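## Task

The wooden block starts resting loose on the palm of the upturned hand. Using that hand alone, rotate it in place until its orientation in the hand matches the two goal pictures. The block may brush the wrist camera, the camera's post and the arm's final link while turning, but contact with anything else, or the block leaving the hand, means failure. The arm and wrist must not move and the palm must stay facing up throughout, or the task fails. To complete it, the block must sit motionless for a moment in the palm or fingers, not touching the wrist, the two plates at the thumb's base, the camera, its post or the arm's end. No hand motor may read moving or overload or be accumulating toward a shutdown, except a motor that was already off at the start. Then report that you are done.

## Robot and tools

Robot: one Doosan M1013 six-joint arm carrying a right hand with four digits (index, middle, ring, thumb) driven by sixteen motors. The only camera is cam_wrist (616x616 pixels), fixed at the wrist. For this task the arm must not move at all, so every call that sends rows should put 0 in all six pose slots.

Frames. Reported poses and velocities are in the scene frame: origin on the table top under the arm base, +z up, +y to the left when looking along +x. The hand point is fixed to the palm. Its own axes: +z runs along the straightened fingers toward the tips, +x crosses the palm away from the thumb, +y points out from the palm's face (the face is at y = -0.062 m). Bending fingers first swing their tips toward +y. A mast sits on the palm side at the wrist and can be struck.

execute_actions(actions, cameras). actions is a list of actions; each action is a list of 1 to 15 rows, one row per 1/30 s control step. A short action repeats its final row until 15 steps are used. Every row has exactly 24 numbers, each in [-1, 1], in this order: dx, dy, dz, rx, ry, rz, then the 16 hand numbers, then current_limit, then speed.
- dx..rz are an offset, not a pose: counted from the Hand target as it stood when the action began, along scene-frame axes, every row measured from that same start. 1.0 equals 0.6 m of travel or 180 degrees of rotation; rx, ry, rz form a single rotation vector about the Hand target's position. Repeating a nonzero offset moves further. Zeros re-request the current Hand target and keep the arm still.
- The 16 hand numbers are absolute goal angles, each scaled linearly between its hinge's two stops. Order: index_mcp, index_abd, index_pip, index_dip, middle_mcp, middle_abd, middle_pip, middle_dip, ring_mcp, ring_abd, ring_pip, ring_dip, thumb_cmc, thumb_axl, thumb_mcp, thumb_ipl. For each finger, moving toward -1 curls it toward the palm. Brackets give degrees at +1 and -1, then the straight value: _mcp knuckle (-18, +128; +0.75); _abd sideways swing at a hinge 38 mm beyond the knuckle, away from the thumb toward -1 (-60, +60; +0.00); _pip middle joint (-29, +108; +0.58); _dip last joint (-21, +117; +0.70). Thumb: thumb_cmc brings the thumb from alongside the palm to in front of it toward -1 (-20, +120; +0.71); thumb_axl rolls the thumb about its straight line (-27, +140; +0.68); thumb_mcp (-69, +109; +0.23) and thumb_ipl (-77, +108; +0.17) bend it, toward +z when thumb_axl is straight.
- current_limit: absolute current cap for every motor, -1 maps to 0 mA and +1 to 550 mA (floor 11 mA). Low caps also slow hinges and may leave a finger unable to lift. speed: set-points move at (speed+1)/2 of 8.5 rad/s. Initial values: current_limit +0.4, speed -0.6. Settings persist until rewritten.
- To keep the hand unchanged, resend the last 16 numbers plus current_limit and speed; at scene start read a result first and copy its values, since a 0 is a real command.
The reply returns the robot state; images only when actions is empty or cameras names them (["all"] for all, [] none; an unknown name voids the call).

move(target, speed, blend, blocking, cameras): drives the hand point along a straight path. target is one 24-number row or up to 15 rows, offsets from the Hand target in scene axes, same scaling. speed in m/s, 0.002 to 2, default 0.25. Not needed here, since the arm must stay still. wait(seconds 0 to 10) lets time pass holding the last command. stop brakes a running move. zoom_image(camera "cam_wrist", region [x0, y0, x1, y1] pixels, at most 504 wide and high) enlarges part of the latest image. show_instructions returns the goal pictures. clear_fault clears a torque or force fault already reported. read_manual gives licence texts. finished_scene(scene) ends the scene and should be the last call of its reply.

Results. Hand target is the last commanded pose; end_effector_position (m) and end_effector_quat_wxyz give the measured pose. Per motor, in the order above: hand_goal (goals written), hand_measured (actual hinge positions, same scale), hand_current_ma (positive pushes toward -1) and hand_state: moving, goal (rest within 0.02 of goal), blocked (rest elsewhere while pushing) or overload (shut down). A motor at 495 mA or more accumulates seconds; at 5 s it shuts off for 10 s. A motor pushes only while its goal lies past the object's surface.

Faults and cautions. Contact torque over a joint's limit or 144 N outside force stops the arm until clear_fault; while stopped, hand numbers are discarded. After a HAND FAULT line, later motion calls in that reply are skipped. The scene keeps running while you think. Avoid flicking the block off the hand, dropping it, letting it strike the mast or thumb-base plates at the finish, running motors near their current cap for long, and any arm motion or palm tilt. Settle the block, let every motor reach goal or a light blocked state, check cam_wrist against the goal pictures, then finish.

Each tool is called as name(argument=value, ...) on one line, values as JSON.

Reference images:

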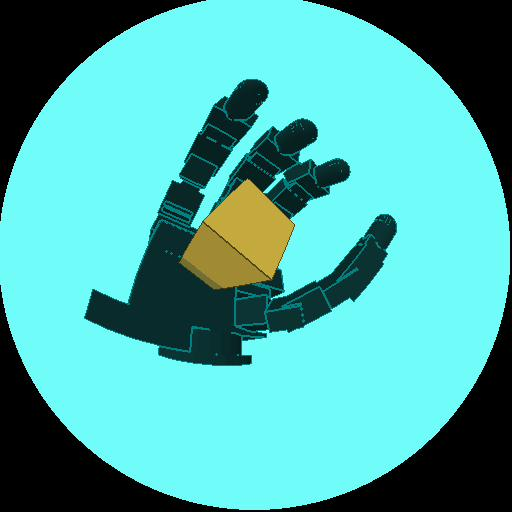

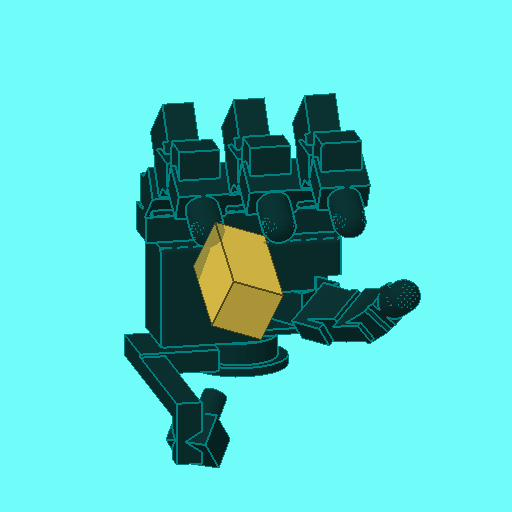

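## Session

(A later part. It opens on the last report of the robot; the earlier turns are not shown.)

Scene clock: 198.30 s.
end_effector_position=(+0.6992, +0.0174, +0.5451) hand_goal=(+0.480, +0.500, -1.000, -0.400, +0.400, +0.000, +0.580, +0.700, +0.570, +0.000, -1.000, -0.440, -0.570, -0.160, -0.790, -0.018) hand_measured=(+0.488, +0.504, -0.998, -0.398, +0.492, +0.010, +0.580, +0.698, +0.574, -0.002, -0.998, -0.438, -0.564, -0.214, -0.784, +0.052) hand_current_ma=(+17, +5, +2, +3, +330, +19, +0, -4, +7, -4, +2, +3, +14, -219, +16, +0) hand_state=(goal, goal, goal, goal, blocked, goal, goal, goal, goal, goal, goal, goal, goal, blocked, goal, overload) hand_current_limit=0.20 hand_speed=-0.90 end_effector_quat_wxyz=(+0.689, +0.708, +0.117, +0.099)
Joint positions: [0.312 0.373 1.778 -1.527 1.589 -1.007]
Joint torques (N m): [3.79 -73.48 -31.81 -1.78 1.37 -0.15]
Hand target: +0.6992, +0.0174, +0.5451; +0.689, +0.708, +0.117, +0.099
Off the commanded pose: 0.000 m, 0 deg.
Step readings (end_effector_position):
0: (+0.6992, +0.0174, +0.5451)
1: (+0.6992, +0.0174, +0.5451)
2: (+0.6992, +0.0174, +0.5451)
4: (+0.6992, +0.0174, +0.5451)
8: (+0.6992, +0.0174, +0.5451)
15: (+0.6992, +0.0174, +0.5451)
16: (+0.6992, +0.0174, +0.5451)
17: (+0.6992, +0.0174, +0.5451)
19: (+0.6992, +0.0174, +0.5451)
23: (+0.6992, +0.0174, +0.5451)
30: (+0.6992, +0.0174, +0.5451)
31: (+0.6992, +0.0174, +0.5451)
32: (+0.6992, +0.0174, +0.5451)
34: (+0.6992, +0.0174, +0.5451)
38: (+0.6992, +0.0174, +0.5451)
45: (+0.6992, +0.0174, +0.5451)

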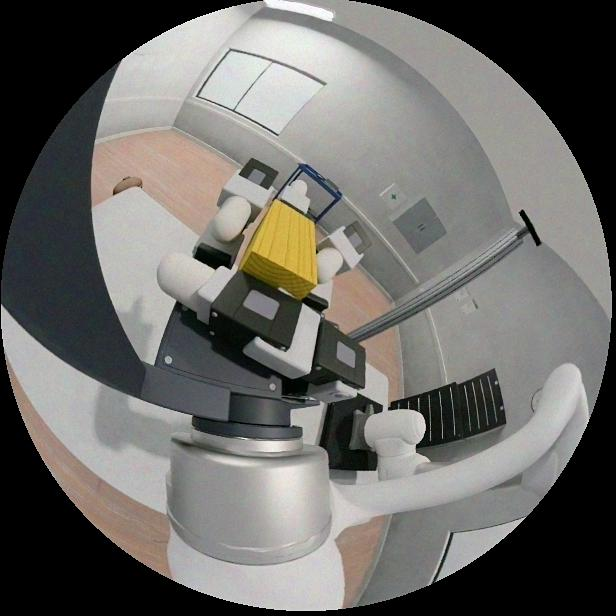

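execute_actions(actions=[[[0,0,0,0,0,0,0.48,0.2,-1.0,-0.3,0.69,0,0.58,0.7,0.57,0.2,-1.0,-0.3,-0.57,-0.3,-0.79,-0.018,0.2,-0.85]],[[0,0,0,0,0,0,0.6,0,-0.6,0.2,0.71,0,0.58,0.7,0.6,0.1,-0.6,0.2,-0.57,-0.4,-0.79,-0.018,0.2,-0.8]],[[0,0,0,0,0,0,0.7,0,0.3,0.6,0.71,0,0.58,0.7,0.7,0,0.3,0.6,-0.57,-0.4,-0.79,-0.018,0.2,-0.8]],[[0,0,0,0,0,0,0.7,0,0.5,0.7,0.55,0,0.58,0.7,0.7,0,0.5,0.7,-0.57,-0.4,-0.79,-0.018,0.2,-0.88]],[[0,0,0,0,0,0,0.7,0,0.5,0.7,0.4,0,0.58,0.7,0.7,0,0.5,0.7,-0.57,-0.4,-0.79,-0.018,0.2,-0.9]]], cameras=["cam_wrist"])

Scene clock: 207.97 s.
end_effector_position=(+0.6992, +0.0174, +0.5451) hand_goal=(+0.700, +0.000, +0.500, +0.700, +0.400, +0.000, +0.580, +0.700, +0.700, +0.000, +0.500, +0.700, -0.570, -0.400, -0.790, -0.018) hand_measured=(+0.706, +0.004, +0.500, +0.698, +0.424, +0.002, +0.580, +0.698, +0.708, +0.002, +0.500, +0.698, -0.566, -0.386, -0.788, +0.052) hand_current_ma=(+14, +4, +0, -3, +65, +4, +0, -4, +15, +3, +0, -3, +7, +41, +6, +0) hand_state=(goal, goal, goal, goal, blocked, goal, goal, goal, goal, goal, goal, goal, goal, goal, goal, overload) hand_current_limit=0.20 hand_speed=-0.90 end_effector_quat_wxyz=(+0.689, +0.708, +0.117, +0.099)
Joint positions: [0.312 0.373 1.778 -1.527 1.589 -1.007]
Joint torques (N m): [3.76 -73.2 -31.68 -1.84 1.36 -0.18]
Hand target: +0.6992, +0.0174, +0.5451; +0.689, +0.708, +0.117, +0.099
Off the commanded pose: 0.000 m, 0 deg.
Step readings (end_effector_position):
0: (+0.6992, +0.0174, +0.5451)
1: (+0.6992, +0.0174, +0.5451)
2: (+0.6992, +0.0174, +0.5451)
4: (+0.6992, +0.0174, +0.5451)
8: (+0.6992, +0.0174, +0.5451)
15: (+0.6992, +0.0174, +0.5451)
16: (+0.6992, +0.0174, +0.5451)
17: (+0.6992, +0.0174, +0.5451)
19: (+0.6992, +0.0174, +0.5451)
23: (+0.6992, +0.0174, +0.5451)
30: (+0.6992, +0.0174, +0.5451)
31: (+0.6992, +0.0174, +0.5451)
32: (+0.6992, +0.0174, +0.5451)
34: (+0.6992, +0.0174, +0.5451)
38: (+0.6992, +0.0174, +0.5451)
45: (+0.6992, +0.0174, +0.5451)
46: (+0.6992, +0.0174, +0.5451)
47: (+0.6992, +0.0174, +0.5451)
49: (+0.6992, +0.0174, +0.5451)
53: (+0.6992, +0.0174, +0.5451)
60: (+0.6992, +0.0174, +0.5451)
61: (+0.6992, +0.0174, +0.5451)
62: (+0.6992, +0.0174, +0.5451)
64: (+0.6992, +0.0174, +0.5451)
68: (+0.6992, +0.0174, +0.5451)
75: (+0.6992, +0.0174, +0.5451)

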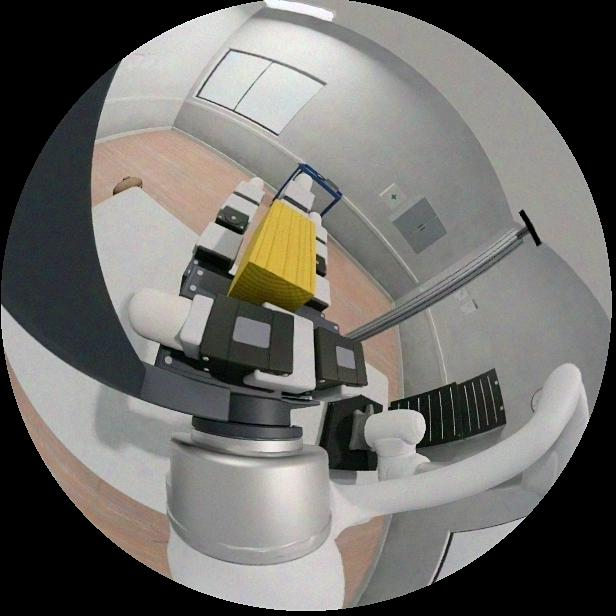

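execute_actions(actions=[[[0,0,0,0,0,0,0.7,0,0.5,0.7,0.28,0,0.58,0.7,0.7,0,0.5,0.7,-0.57,-0.4,-0.79,-0.018,0.2,-0.9]],[[0,0,0,0,0,0,0.7,0,0.5,0.7,0.16,0,0.58,0.7,0.7,0,0.5,0.7,-0.57,-0.4,-0.79,-0.018,0.2,-0.9]]], cameras=["cam_wrist"])

Scene clock: 209.63 s.
end_effector_position=(+0.6992, +0.0174, +0.5451) hand_goal=(+0.700, +0.000, +0.500, +0.700, +0.160, +0.000, +0.580, +0.700, +0.700, +0.000, +0.500, +0.700, -0.570, -0.400, -0.790, -0.018) hand_measured=(+0.706, +0.004, +0.500, +0.698, +0.184, +0.002, +0.580, +0.698, +0.708, +0.002, +0.500, +0.698, -0.566, -0.388, -0.788, +0.052) hand_current_ma=(+14, +4, +0, -3, +64, +4, +0, -4, +15, +3, +0, -3, +7, +32, +6, +0) hand_state=(goal, goal, goal, goal, blocked, goal, goal, goal, goal, goal, goal, goal, goal, goal, goal, overload) hand_current_limit=0.20 hand_speed=-0.90 end_effector_quat_wxyz=(+0.689, +0.708, +0.117, +0.099)
Joint positions: [0.312 0.373 1.778 -1.527 1.589 -1.007]
Joint torques (N m): [3.86 -73.56 -31.67 -1.82 1.32 -0.15]
Hand target: +0.6992, +0.0174, +0.5451; +0.689, +0.708, +0.117, +0.099
Off the commanded pose: 0.000 m, 0 deg.
Step readings (end_effector_position):
0: (+0.6992, +0.0174, +0.5451)
1: (+0.6992, +0.0174, +0.5451)
2: (+0.6992, +0.0174, +0.5451)
4: (+0.6992, +0.0174, +0.5451)
8: (+0.6992, +0.0174, +0.5451)
15: (+0.6992, +0.0174, +0.5451)
16: (+0.6992, +0.0174, +0.5451)
17: (+0.6992, +0.0174, +0.5451)
19: (+0.6992, +0.0174, +0.5451)
23: (+0.6992, +0.0174, +0.5451)
30: (+0.6992, +0.0174, +0.5451)

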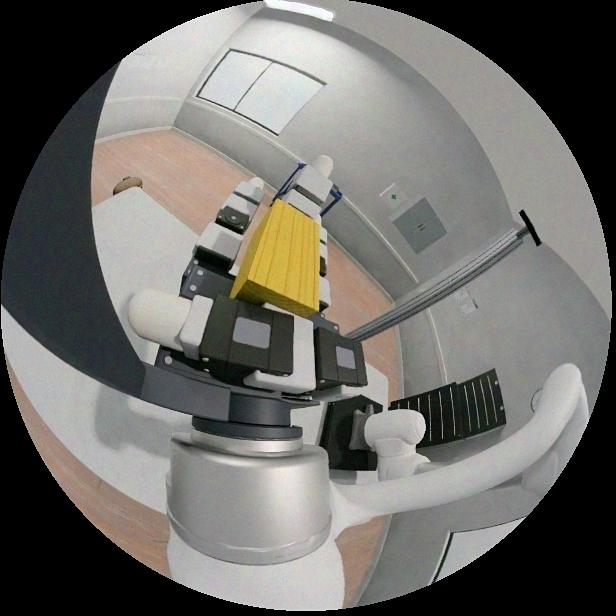

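execute_actions(actions=[[[0,0,0,0,0,0,0.7,0,0.5,0.7,0.04,0,0.58,0.7,0.7,0,0.5,0.7,-0.57,-0.4,-0.79,-0.018,0.2,-0.9]],[[0,0,0,0,0,0,0.7,0,0.5,0.7,-0.08,0,0.58,0.7,0.7,0,0.5,0.7,-0.57,-0.4,-0.79,-0.018,0.2,-0.9]]], cameras=["cam_wrist"])

Scene clock: 211.37 s.
end_effector_position=(+0.6992, +0.0174, +0.5451) hand_goal=(+0.700, +0.000, +0.500, +0.700, -0.080, +0.000, +0.580, +0.700, +0.700, +0.000, +0.500, +0.700, -0.570, -0.400, -0.790, -0.018) hand_measured=(+0.706, +0.004, +0.500, +0.698, +0.068, +0.002, +0.580, +0.698, +0.708, +0.002, +0.500, +0.698, -0.566, -0.424, -0.788, +0.052) hand_current_ma=(+14, +4, +0, -3, +330, +4, +0, -4, +15, +3, +0, -3, +7, -81, +6, +0) hand_state=(goal, goal, goal, goal, blocked, goal, goal, goal, goal, goal, goal, goal, goal, blocked, goal, overload) hand_current_limit=0.20 hand_speed=-0.90 end_effector_quat_wxyz=(+0.689, +0.708, +0.117, +0.099)
Joint positions: [0.312 0.373 1.778 -1.527 1.589 -1.007]
Joint torques (N m): [4.19 -73.78 -31.79 -1.75 1.42 -0.14]
Hand target: +0.6992, +0.0174, +0.5451; +0.689, +0.708, +0.117, +0.099
Off the commanded pose: 0.000 m, 0 deg.
Step readings (end_effector_position):
0: (+0.6992, +0.0174, +0.5451)
1: (+0.6992, +0.0174, +0.5451)
2: (+0.6992, +0.0174, +0.5451)
4: (+0.6992, +0.0174, +0.5451)
8: (+0.6992, +0.0174, +0.5451)
15: (+0.6992, +0.0174, +0.5451)
16: (+0.6992, +0.0174, +0.5451)
17: (+0.6992, +0.0174, +0.5451)
19: (+0.6992, +0.0174, +0.5451)
23: (+0.6992, +0.0174, +0.5451)
30: (+0.6992, +0.0174, +0.5451)

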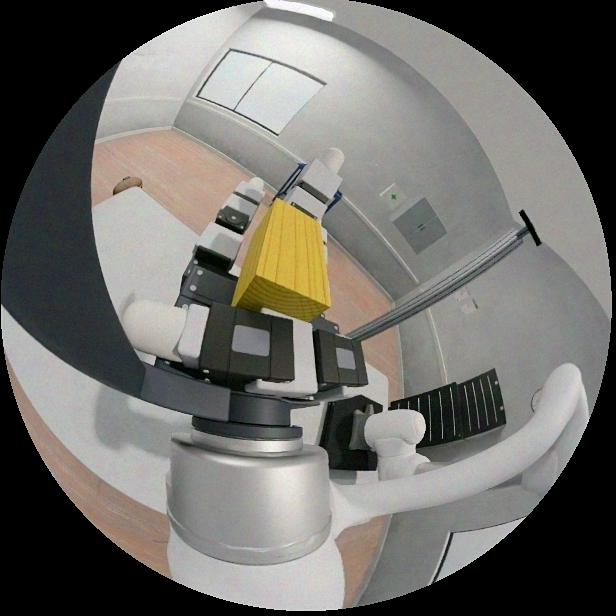

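zoom_image(camera="cam_wrist", region=[180, 140, 380, 340])

Scaled by 2.520 from the camera's 616x616 image, which has a finer 880x880 frame.

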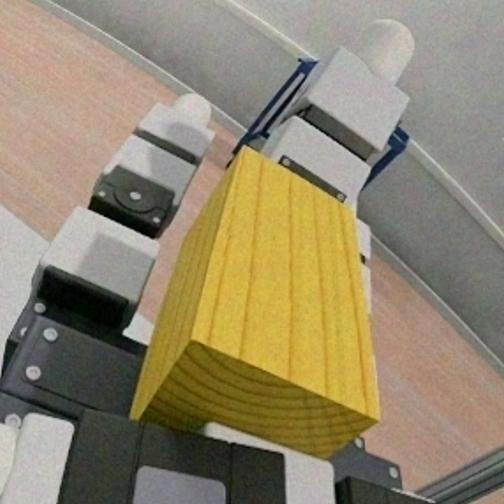

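execute_actions(actions=[[[0,0,0,0,0,0,0.7,0,0.3,0.5,0.3,0,0.58,0.7,0.7,0.1,0.3,0.5,-0.57,-0.4,-0.79,-0.018,0.2,-0.88]],[[0,0,0,0,0,0,0.6,0,-0.5,0.1,0.71,0,0.3,0.4,0.7,0.2,-0.5,0.1,-0.57,-0.4,-0.79,-0.018,0.2,-0.8]],[[0,0,0,0,0,0,0.5,0,-1.0,-0.4,0.71,0,0.0,0.1,0.65,0.2,-1.0,-0.5,-0.57,-0.4,-0.79,-0.018,0.2,-0.78]],[[0,0,0,0,0,0,0.25,0.1,-1.0,-0.22,0.71,0,-0.08,0.04,0.4,0.2,-1.0,-0.35,-0.57,-0.4,-0.79,-0.018,0.2,-0.8]],[[0,0,0,0,0,0,0.068,0.4,-1.0,-0.1,0.71,0,-0.08,0.04,0.164,0.1,-1.0,-0.145,-0.57,-0.4,-0.79,-0.018,0.2,-0.82]]], cameras=["cam_wrist"])

Scene clock: 222.73 s.
end_effector_position=(+0.6992, +0.0174, +0.5451) hand_goal=(+0.068, +0.400, -1.000, -0.100, +0.710, +0.000, -0.080, +0.040, +0.164, +0.100, -1.000, -0.144, -0.570, -0.400, -0.790, -0.018) hand_measured=(+0.076, +0.398, -1.000, -0.104, +0.718, +0.002, -0.072, +0.042, +0.176, +0.102, -1.000, -0.146, -0.566, -0.414, -0.788, +0.052) hand_current_ma=(+20, -4, +1, -5, +15, +3, +14, +5, +27, +4, +1, -5, +7, -40, +6, +0) hand_state=(goal, goal, goal, goal, goal, goal, goal, goal, goal, goal, goal, goal, goal, goal, goal, overload) hand_current_limit=0.20 hand_speed=-0.82 end_effector_quat_wxyz=(+0.689, +0.708, +0.117, +0.099)
Joint positions: [0.312 0.373 1.778 -1.527 1.589 -1.007]
Joint torques (N m): [3.78 -73.27 -31.54 -1.7 1.35 -0.1]
Hand target: +0.6992, +0.0174, +0.5451; +0.689, +0.708, +0.117, +0.099
Off the commanded pose: 0.000 m, 0 deg.
Step readings (end_effector_position):
0: (+0.6992, +0.0174, +0.5451)
1: (+0.6992, +0.0174, +0.5451)
2: (+0.6992, +0.0174, +0.5451)
4: (+0.6992, +0.0174, +0.5451)
8: (+0.6992, +0.0174, +0.5451)
15: (+0.6992, +0.0174, +0.5451)
16: (+0.6992, +0.0174, +0.5451)
17: (+0.6992, +0.0174, +0.5451)
19: (+0.6992, +0.0174, +0.5451)
23: (+0.6992, +0.0174, +0.5451)
30: (+0.6992, +0.0174, +0.5451)
31: (+0.6992, +0.0174, +0.5451)
32: (+0.6992, +0.0174, +0.5451)
34: (+0.6992, +0.0174, +0.5451)
38: (+0.6992, +0.0174, +0.5451)
45: (+0.6992, +0.0174, +0.5451)
46: (+0.6992, +0.0174, +0.5451)
47: (+0.6992, +0.0174, +0.5451)
49: (+0.6992, +0.0174, +0.5451)
53: (+0.6992, +0.0174, +0.5451)
60: (+0.6992, +0.0174, +0.5451)
61: (+0.6992, +0.0174, +0.5451)
62: (+0.6992, +0.0174, +0.5451)
64: (+0.6992, +0.0174, +0.5451)
68: (+0.6992, +0.0174, +0.5451)
75: (+0.6992, +0.0174, +0.5451)

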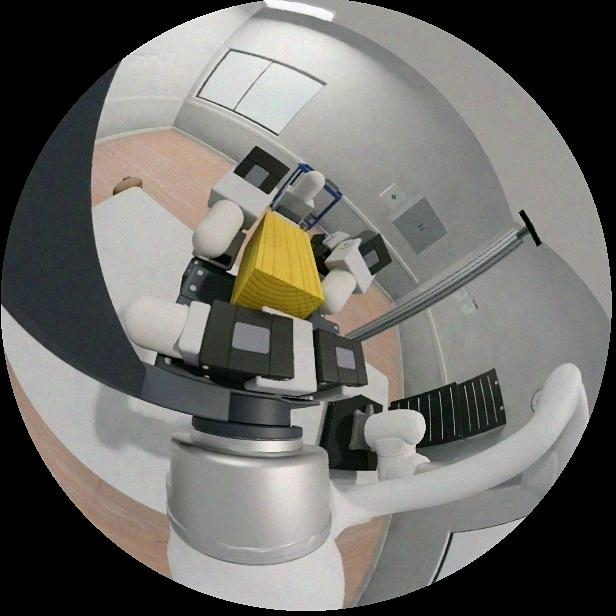

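execute_actions(actions=[[[0,0,0,0,0,0,0.068,0.75,-1.0,-0.1,0.71,0,-0.08,0.04,0.164,-0.2,-1.0,-0.145,-0.57,-0.4,-0.79,-0.018,0.2,-0.88]],[[0,0,0,0,0,0,0.068,0.9,-1.0,-0.1,0.71,0,-0.08,0.04,0.164,-0.36,-1.0,-0.145,-0.57,-0.4,-0.79,-0.018,0.2,-0.9]],[[0,0,0,0,0,0,0.14,0.9,-1.0,-0.15,0.71,0,-0.08,0.04,0.235,-0.38,-1.0,-0.195,-0.57,-0.4,-0.79,-0.018,0.2,-0.92]],[[0,0,0,0,0,0,0.205,0.9,-1.0,-0.203,0.71,0,-0.08,0.04,0.301,-0.38,-1.0,-0.246,-0.57,-0.4,-0.79,-0.018,0.2,-0.92]]], cameras=["cam_wrist"])

Scene clock: 226.00 s.
end_effector_position=(+0.6992, +0.0174, +0.5451) hand_goal=(+0.206, +0.900, -1.000, -0.202, +0.710, +0.000, -0.080, +0.040, +0.302, -0.380, -1.000, -0.246, -0.570, -0.400, -0.790, -0.018) hand_measured=(+0.204, +0.860, -0.958, -0.174, +0.718, +0.002, -0.072, +0.042, +0.306, -0.326, -0.998, -0.248, -0.566, -0.414, -0.788, +0.052) hand_current_ma=(-3, -102, +124, +79, +19, +3, +14, +5, +7, +146, +3, -3, +7, -40, +6, +0) hand_state=(goal, blocked, blocked, blocked, goal, goal, goal, goal, goal, blocked, goal, goal, goal, goal, goal, overload) hand_current_limit=0.20 hand_speed=-0.92 end_effector_quat_wxyz=(+0.689, +0.708, +0.117, +0.099)
Joint positions: [0.312 0.373 1.778 -1.527 1.589 -1.007]
Joint torques (N m): [3.72 -73.5 -31.84 -1.82 1.23 -0.13]
Hand target: +0.6992, +0.0174, +0.5451; +0.689, +0.708, +0.117, +0.099
Off the commanded pose: 0.000 m, 0 deg.
Step readings (end_effector_position):
0: (+0.6992, +0.0174, +0.5451)
1: (+0.6992, +0.0174, +0.5451)
2: (+0.6992, +0.0174, +0.5451)
4: (+0.6992, +0.0174, +0.5451)
8: (+0.6992, +0.0174, +0.5451)
15: (+0.6992, +0.0174, +0.5451)
16: (+0.6992, +0.0174, +0.5451)
17: (+0.6992, +0.0174, +0.5451)
19: (+0.6992, +0.0174, +0.5451)
23: (+0.6992, +0.0174, +0.5451)
30: (+0.6992, +0.0174, +0.5451)
31: (+0.6992, +0.0174, +0.5451)
32: (+0.6992, +0.0174, +0.5451)
34: (+0.6992, +0.0174, +0.5451)
38: (+0.6992, +0.0174, +0.5451)
45: (+0.6992, +0.0174, +0.5451)
46: (+0.6992, +0.0174, +0.5451)
47: (+0.6992, +0.0174, +0.5451)
49: (+0.6992, +0.0174, +0.5451)
53: (+0.6992, +0.0174, +0.5451)
60: (+0.6992, +0.0174, +0.5451)

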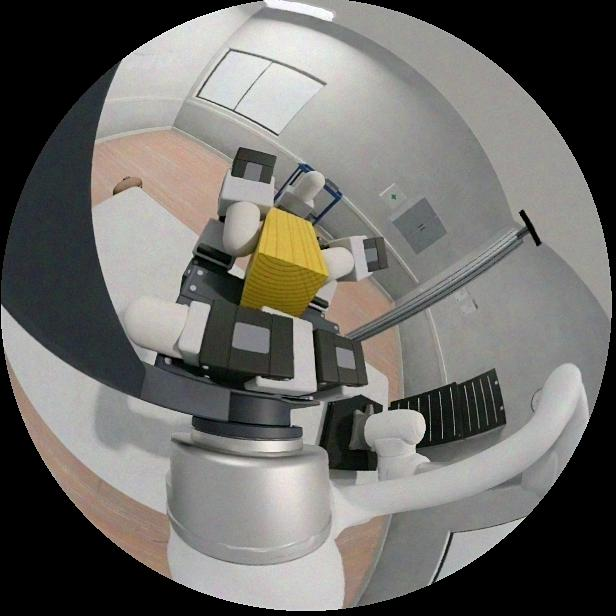

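execute_actions(actions=[[[0,0,0,0,0,0,0.275,0.9,-1.0,-0.25,0.71,0,-0.08,0.04,0.37,-0.38,-1.0,-0.297,-0.57,-0.4,-0.79,-0.018,0.2,-0.92]],[[0,0,0,0,0,0,0.342,0.9,-1.0,-0.304,0.71,0,-0.08,0.04,0.438,-0.38,-1.0,-0.348,-0.57,-0.3,-0.79,-0.018,0.2,-0.92]],[[0,0,0,0,0,0,0.41,0.9,-1.0,-0.355,0.71,0,-0.08,0.04,0.506,-0.38,-1.0,-0.398,-0.57,-0.16,-0.79,-0.018,0.2,-0.92]],[[0,0,0,0,0,0,0.479,0.9,-1.0,-0.406,0.71,0,-0.08,0.04,0.575,-0.37,-1.0,-0.449,-0.57,-0.1,-0.79,-0.018,0.2,-0.92]]], cameras=["cam_wrist"])

Scene clock: 228.90 s.
end_effector_position=(+0.6992, +0.0174, +0.5451) hand_goal=(+0.480, +0.900, -1.000, -0.406, +0.710, +0.000, -0.080, +0.040, +0.576, -0.370, -1.000, -0.448, -0.570, -0.100, -0.790, -0.018) hand_measured=(+0.458, +0.860, -0.938, -0.348, +0.744, +0.004, -0.074, +0.042, +0.570, -0.326, -0.984, -0.426, -0.566, -0.140, -0.788, +0.068) hand_current_ma=(-58, -102, +207, +187, +106, +7, +13, +5, -14, +112, +37, +55, +7, -150, +6, +0) hand_state=(blocked, blocked, blocked, blocked, blocked, goal, goal, goal, goal, blocked, goal, blocked, goal, blocked, goal, overload) hand_current_limit=0.20 hand_speed=-0.92 end_effector_quat_wxyz=(+0.689, +0.708, +0.117, +0.099)
Joint positions: [0.312 0.373 1.778 -1.527 1.589 -1.007]
Joint torques (N m): [4.45 -73.54 -31.64 -1.78 1.33 -0.17]
Hand target: +0.6992, +0.0174, +0.5451; +0.689, +0.708, +0.117, +0.099
Off the commanded pose: 0.000 m, 0 deg.
Step readings (end_effector_position):
0: (+0.6992, +0.0174, +0.5451)
1: (+0.6992, +0.0174, +0.5451)
2: (+0.6992, +0.0174, +0.5451)
4: (+0.6992, +0.0174, +0.5451)
8: (+0.6992, +0.0174, +0.5451)
15: (+0.6992, +0.0174, +0.5451)
16: (+0.6992, +0.0174, +0.5451)
17: (+0.6992, +0.0174, +0.5451)
19: (+0.6992, +0.0174, +0.5451)
23: (+0.6992, +0.0174, +0.5451)
30: (+0.6992, +0.0174, +0.5451)
31: (+0.6992, +0.0174, +0.5451)
32: (+0.6992, +0.0174, +0.5451)
34: (+0.6992, +0.0174, +0.5451)
38: (+0.6992, +0.0174, +0.5451)
45: (+0.6992, +0.0174, +0.5451)
46: (+0.6992, +0.0174, +0.5451)
47: (+0.6992, +0.0174, +0.5451)
49: (+0.6992, +0.0174, +0.5451)
53: (+0.6992, +0.0174, +0.5451)
60: (+0.6992, +0.0174, +0.5451)

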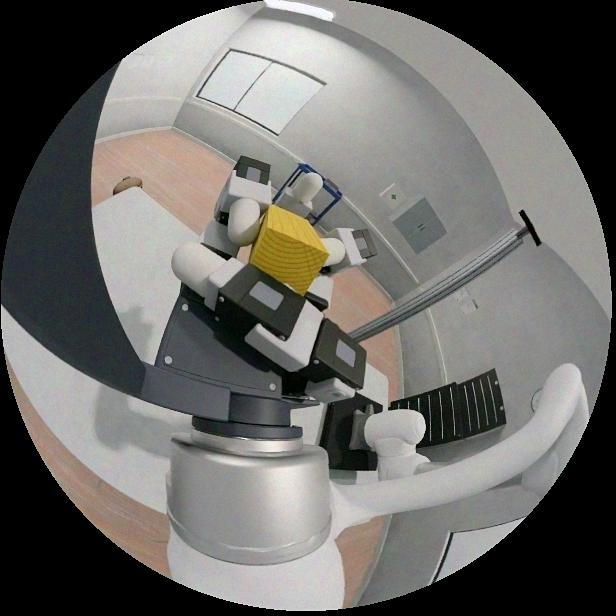

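execute_actions(actions=[[[0,0,0,0,0,0,0.48,0.5,-1.0,-0.38,0.7,0,0.2,0.3,0.57,0.0,-1.0,-0.42,-0.57,-0.14,-0.79,-0.018,0.2,-0.87]],[[0,0,0,0,0,0,0.55,0.1,-0.6,0.0,0.7,0,0.58,0.7,0.6,0.1,-0.6,0.0,-0.57,-0.14,-0.79,-0.018,0.2,-0.82]],[[0,0,0,0,0,0,0.7,0,0.3,0.6,0.7,0,0.58,0.7,0.7,0,0.3,0.6,-0.57,-0.14,-0.79,-0.018,0.2,-0.8]],[[0,0,0,0,0,0,0.7,0,0.5,0.7,0.6,0,0.58,0.7,0.7,0,0.5,0.7,-0.57,-0.14,-0.79,-0.018,0.2,-0.88]]], cameras=["cam_wrist"])

Scene clock: 233.70 s.
end_effector_position=(+0.6992, +0.0174, +0.5451) hand_goal=(+0.700, +0.000, +0.500, +0.700, +0.600, +0.000, +0.580, +0.700, +0.700, +0.000, +0.500, +0.700, -0.570, -0.140, -0.790, -0.018) hand_measured=(+0.706, +0.004, +0.500, +0.698, +0.642, +0.004, +0.580, +0.698, +0.708, +0.002, +0.500, +0.698, -0.568, -0.166, -0.788, +0.070) hand_current_ma=(+14, +4, +0, -3, +136, +7, +0, -4, +16, +3, +0, -3, +2, -86, +5, +0) hand_state=(goal, goal, goal, goal, blocked, goal, goal, goal, goal, goal, goal, goal, goal, blocked, goal, overload) hand_current_limit=0.20 hand_speed=-0.88 end_effector_quat_wxyz=(+0.689, +0.708, +0.117, +0.099)
Joint positions: [0.312 0.373 1.778 -1.527 1.589 -1.007]
Joint torques (N m): [3.79 -73.33 -31.45 -1.77 1.4 -0.14]
Hand target: +0.6992, +0.0174, +0.5451; +0.689, +0.708, +0.117, +0.099
Off the commanded pose: 0.000 m, 0 deg.
Step readings (end_effector_position):
0: (+0.6992, +0.0174, +0.5451)
1: (+0.6992, +0.0174, +0.5451)
2: (+0.6992, +0.0174, +0.5451)
4: (+0.6992, +0.0174, +0.5451)
8: (+0.6992, +0.0174, +0.5451)
15: (+0.6992, +0.0174, +0.5451)
16: (+0.6992, +0.0174, +0.5451)
17: (+0.6992, +0.0174, +0.5451)
19: (+0.6992, +0.0174, +0.5451)
23: (+0.6992, +0.0174, +0.5451)
30: (+0.6992, +0.0174, +0.5451)
31: (+0.6992, +0.0174, +0.5451)
32: (+0.6992, +0.0174, +0.5451)
34: (+0.6992, +0.0174, +0.5451)
38: (+0.6992, +0.0174, +0.5451)
45: (+0.6992, +0.0174, +0.5451)
46: (+0.6992, +0.0174, +0.5451)
47: (+0.6992, +0.0174, +0.5451)
49: (+0.6992, +0.0174, +0.5451)
53: (+0.6992, +0.0174, +0.5451)
60: (+0.6992, +0.0174, +0.5451)

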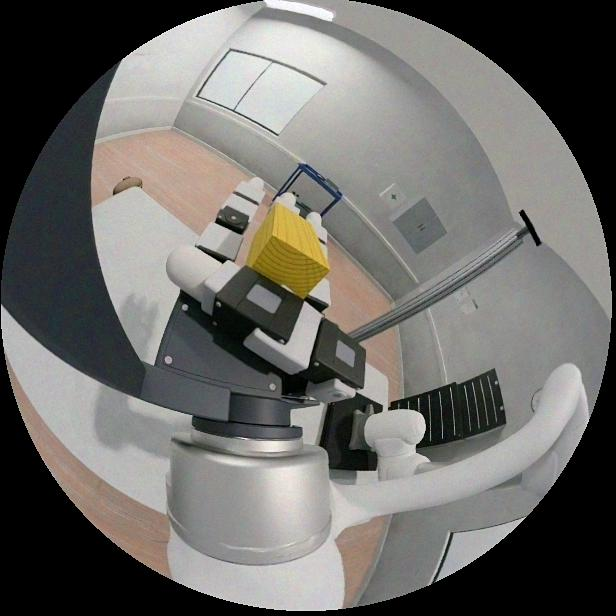

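zoom_image(camera="cam_wrist", region=[190, 160, 370, 340])

Scaled by 2.800 from the camera's 616x616 image, which has a finer 880x880 frame.

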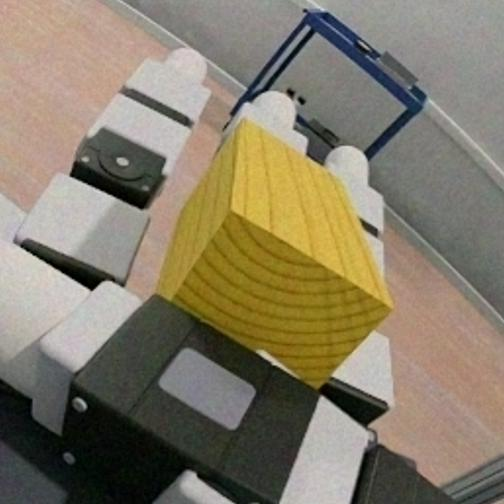

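execute_actions(actions=[[[0,0,0,0,0,0,0.7,0,0.5,0.7,0.48,0,0.58,0.7,0.7,0,0.5,0.7,-0.57,-0.16,-0.79,-0.018,0.2,-0.9]],[[0,0,0,0,0,0,0.7,0,0.5,0.7,0.36,0,0.58,0.7,0.7,0,0.5,0.7,-0.57,-0.16,-0.79,-0.018,0.2,-0.9]]], cameras=["cam_wrist"])

Scene clock: 237.77 s.
end_effector_position=(+0.6992, +0.0174, +0.5451) hand_goal=(+0.700, +0.000, +0.500, +0.700, +0.360, +0.000, +0.580, +0.700, +0.700, +0.000, +0.500, +0.700, -0.570, -0.160, -0.790, -0.018) hand_measured=(+0.706, +0.004, +0.500, +0.698, +0.466, +0.010, +0.580, +0.698, +0.708, +0.002, +0.500, +0.698, -0.568, -0.216, -0.788, +0.070) hand_current_ma=(+14, +4, +0, -3, +330, +19, +0, -4, +16, +3, +0, -3, +2, -226, +3, +0) hand_state=(goal, goal, goal, goal, blocked, goal, goal, goal, goal, goal, goal, goal, goal, blocked, goal, overload) hand_current_limit=0.20 hand_speed=-0.90 end_effector_quat_wxyz=(+0.689, +0.708, +0.117, +0.099)
Joint positions: [0.312 0.373 1.778 -1.527 1.589 -1.007]
Joint torques (N m): [4.02 -73.24 -31.93 -1.77 1.36 -0.16]
Hand target: +0.6992, +0.0174, +0.5451; +0.689, +0.708, +0.117, +0.099
Off the commanded pose: 0.000 m, 0 deg.
Step readings (end_effector_position):
0: (+0.6992, +0.0174, +0.5451)
1: (+0.6992, +0.0174, +0.5451)
2: (+0.6992, +0.0174, +0.5451)
4: (+0.6992, +0.0174, +0.5451)
8: (+0.6992, +0.0174, +0.5451)
15: (+0.6992, +0.0174, +0.5451)
16: (+0.6992, +0.0174, +0.5451)
17: (+0.6992, +0.0174, +0.5451)
19: (+0.6992, +0.0174, +0.5451)
23: (+0.6992, +0.0174, +0.5451)
30: (+0.6992, +0.0174, +0.5451)

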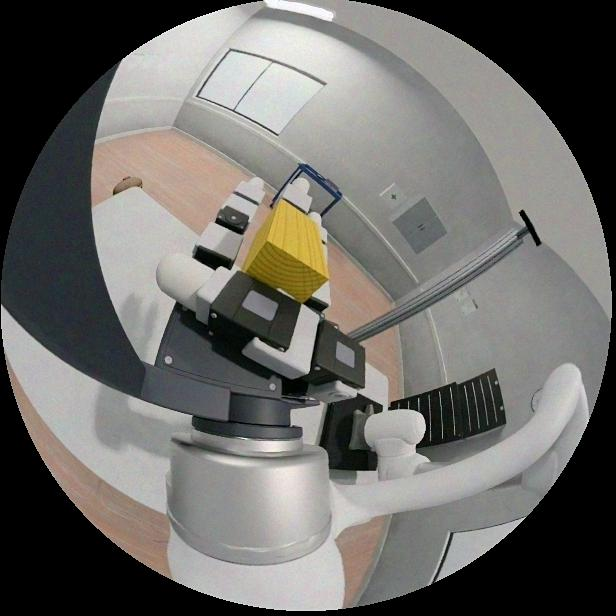

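execute_actions(actions=[[[0,0,0,0,0,0,0.7,0,0.5,0.7,0.55,0,0.58,0.7,0.7,0,0.5,0.7,-0.57,-0.3,-0.79,-0.018,0.2,-0.9]],[[0,0,0,0,0,0,0.7,0,0.5,0.7,0.5,0,0.58,0.7,0.7,0,0.5,0.7,-0.57,-0.4,-0.79,-0.018,0.2,-0.9]],[[0,0,0,0,0,0,0.7,0,0.5,0.7,0.38,0,0.58,0.7,0.7,0,0.5,0.7,-0.57,-0.4,-0.79,-0.018,0.2,-0.9]]], cameras=["cam_wrist"])

Scene clock: 243.40 s.
end_effector_position=(+0.6992, +0.0174, +0.5451) hand_goal=(+0.700, +0.000, +0.500, +0.700, +0.380, +0.000, +0.580, +0.700, +0.700, +0.000, +0.500, +0.700, -0.570, -0.400, -0.790, -0.018) hand_measured=(+0.706, +0.004, +0.500, +0.698, +0.404, +0.002, +0.580, +0.698, +0.708, +0.002, +0.500, +0.698, -0.570, -0.394, -0.790, +0.070) hand_current_ma=(+14, +4, +0, -3, +65, +4, +0, -4, +16, +3, +0, -3, -1, +14, -1, +0) hand_state=(goal, goal, goal, goal, blocked, goal, goal, goal, goal, goal, goal, goal, goal, goal, goal, overload) hand_current_limit=0.20 hand_speed=-0.90 end_effector_quat_wxyz=(+0.689, +0.708, +0.117, +0.099)
Joint positions: [0.312 0.373 1.778 -1.527 1.589 -1.007]
Joint torques (N m): [4.03 -73.04 -31.66 -1.74 1.33 -0.13]
Hand target: +0.6992, +0.0174, +0.5451; +0.689, +0.708, +0.117, +0.099
Off the commanded pose: 0.000 m, 0 deg.
Step readings (end_effector_position):
0: (+0.6992, +0.0174, +0.5451)
1: (+0.6992, +0.0174, +0.5451)
2: (+0.6992, +0.0174, +0.5451)
4: (+0.6992, +0.0174, +0.5451)
8: (+0.6992, +0.0174, +0.5451)
15: (+0.6992, +0.0174, +0.5451)
16: (+0.6992, +0.0174, +0.5451)
17: (+0.6992, +0.0174, +0.5451)
19: (+0.6992, +0.0174, +0.5451)
23: (+0.6992, +0.0174, +0.5451)
30: (+0.6992, +0.0174, +0.5451)
31: (+0.6992, +0.0174, +0.5451)
32: (+0.6992, +0.0174, +0.5451)
34: (+0.6992, +0.0174, +0.5451)
38: (+0.6992, +0.0174, +0.5451)
45: (+0.6992, +0.0174, +0.5451)

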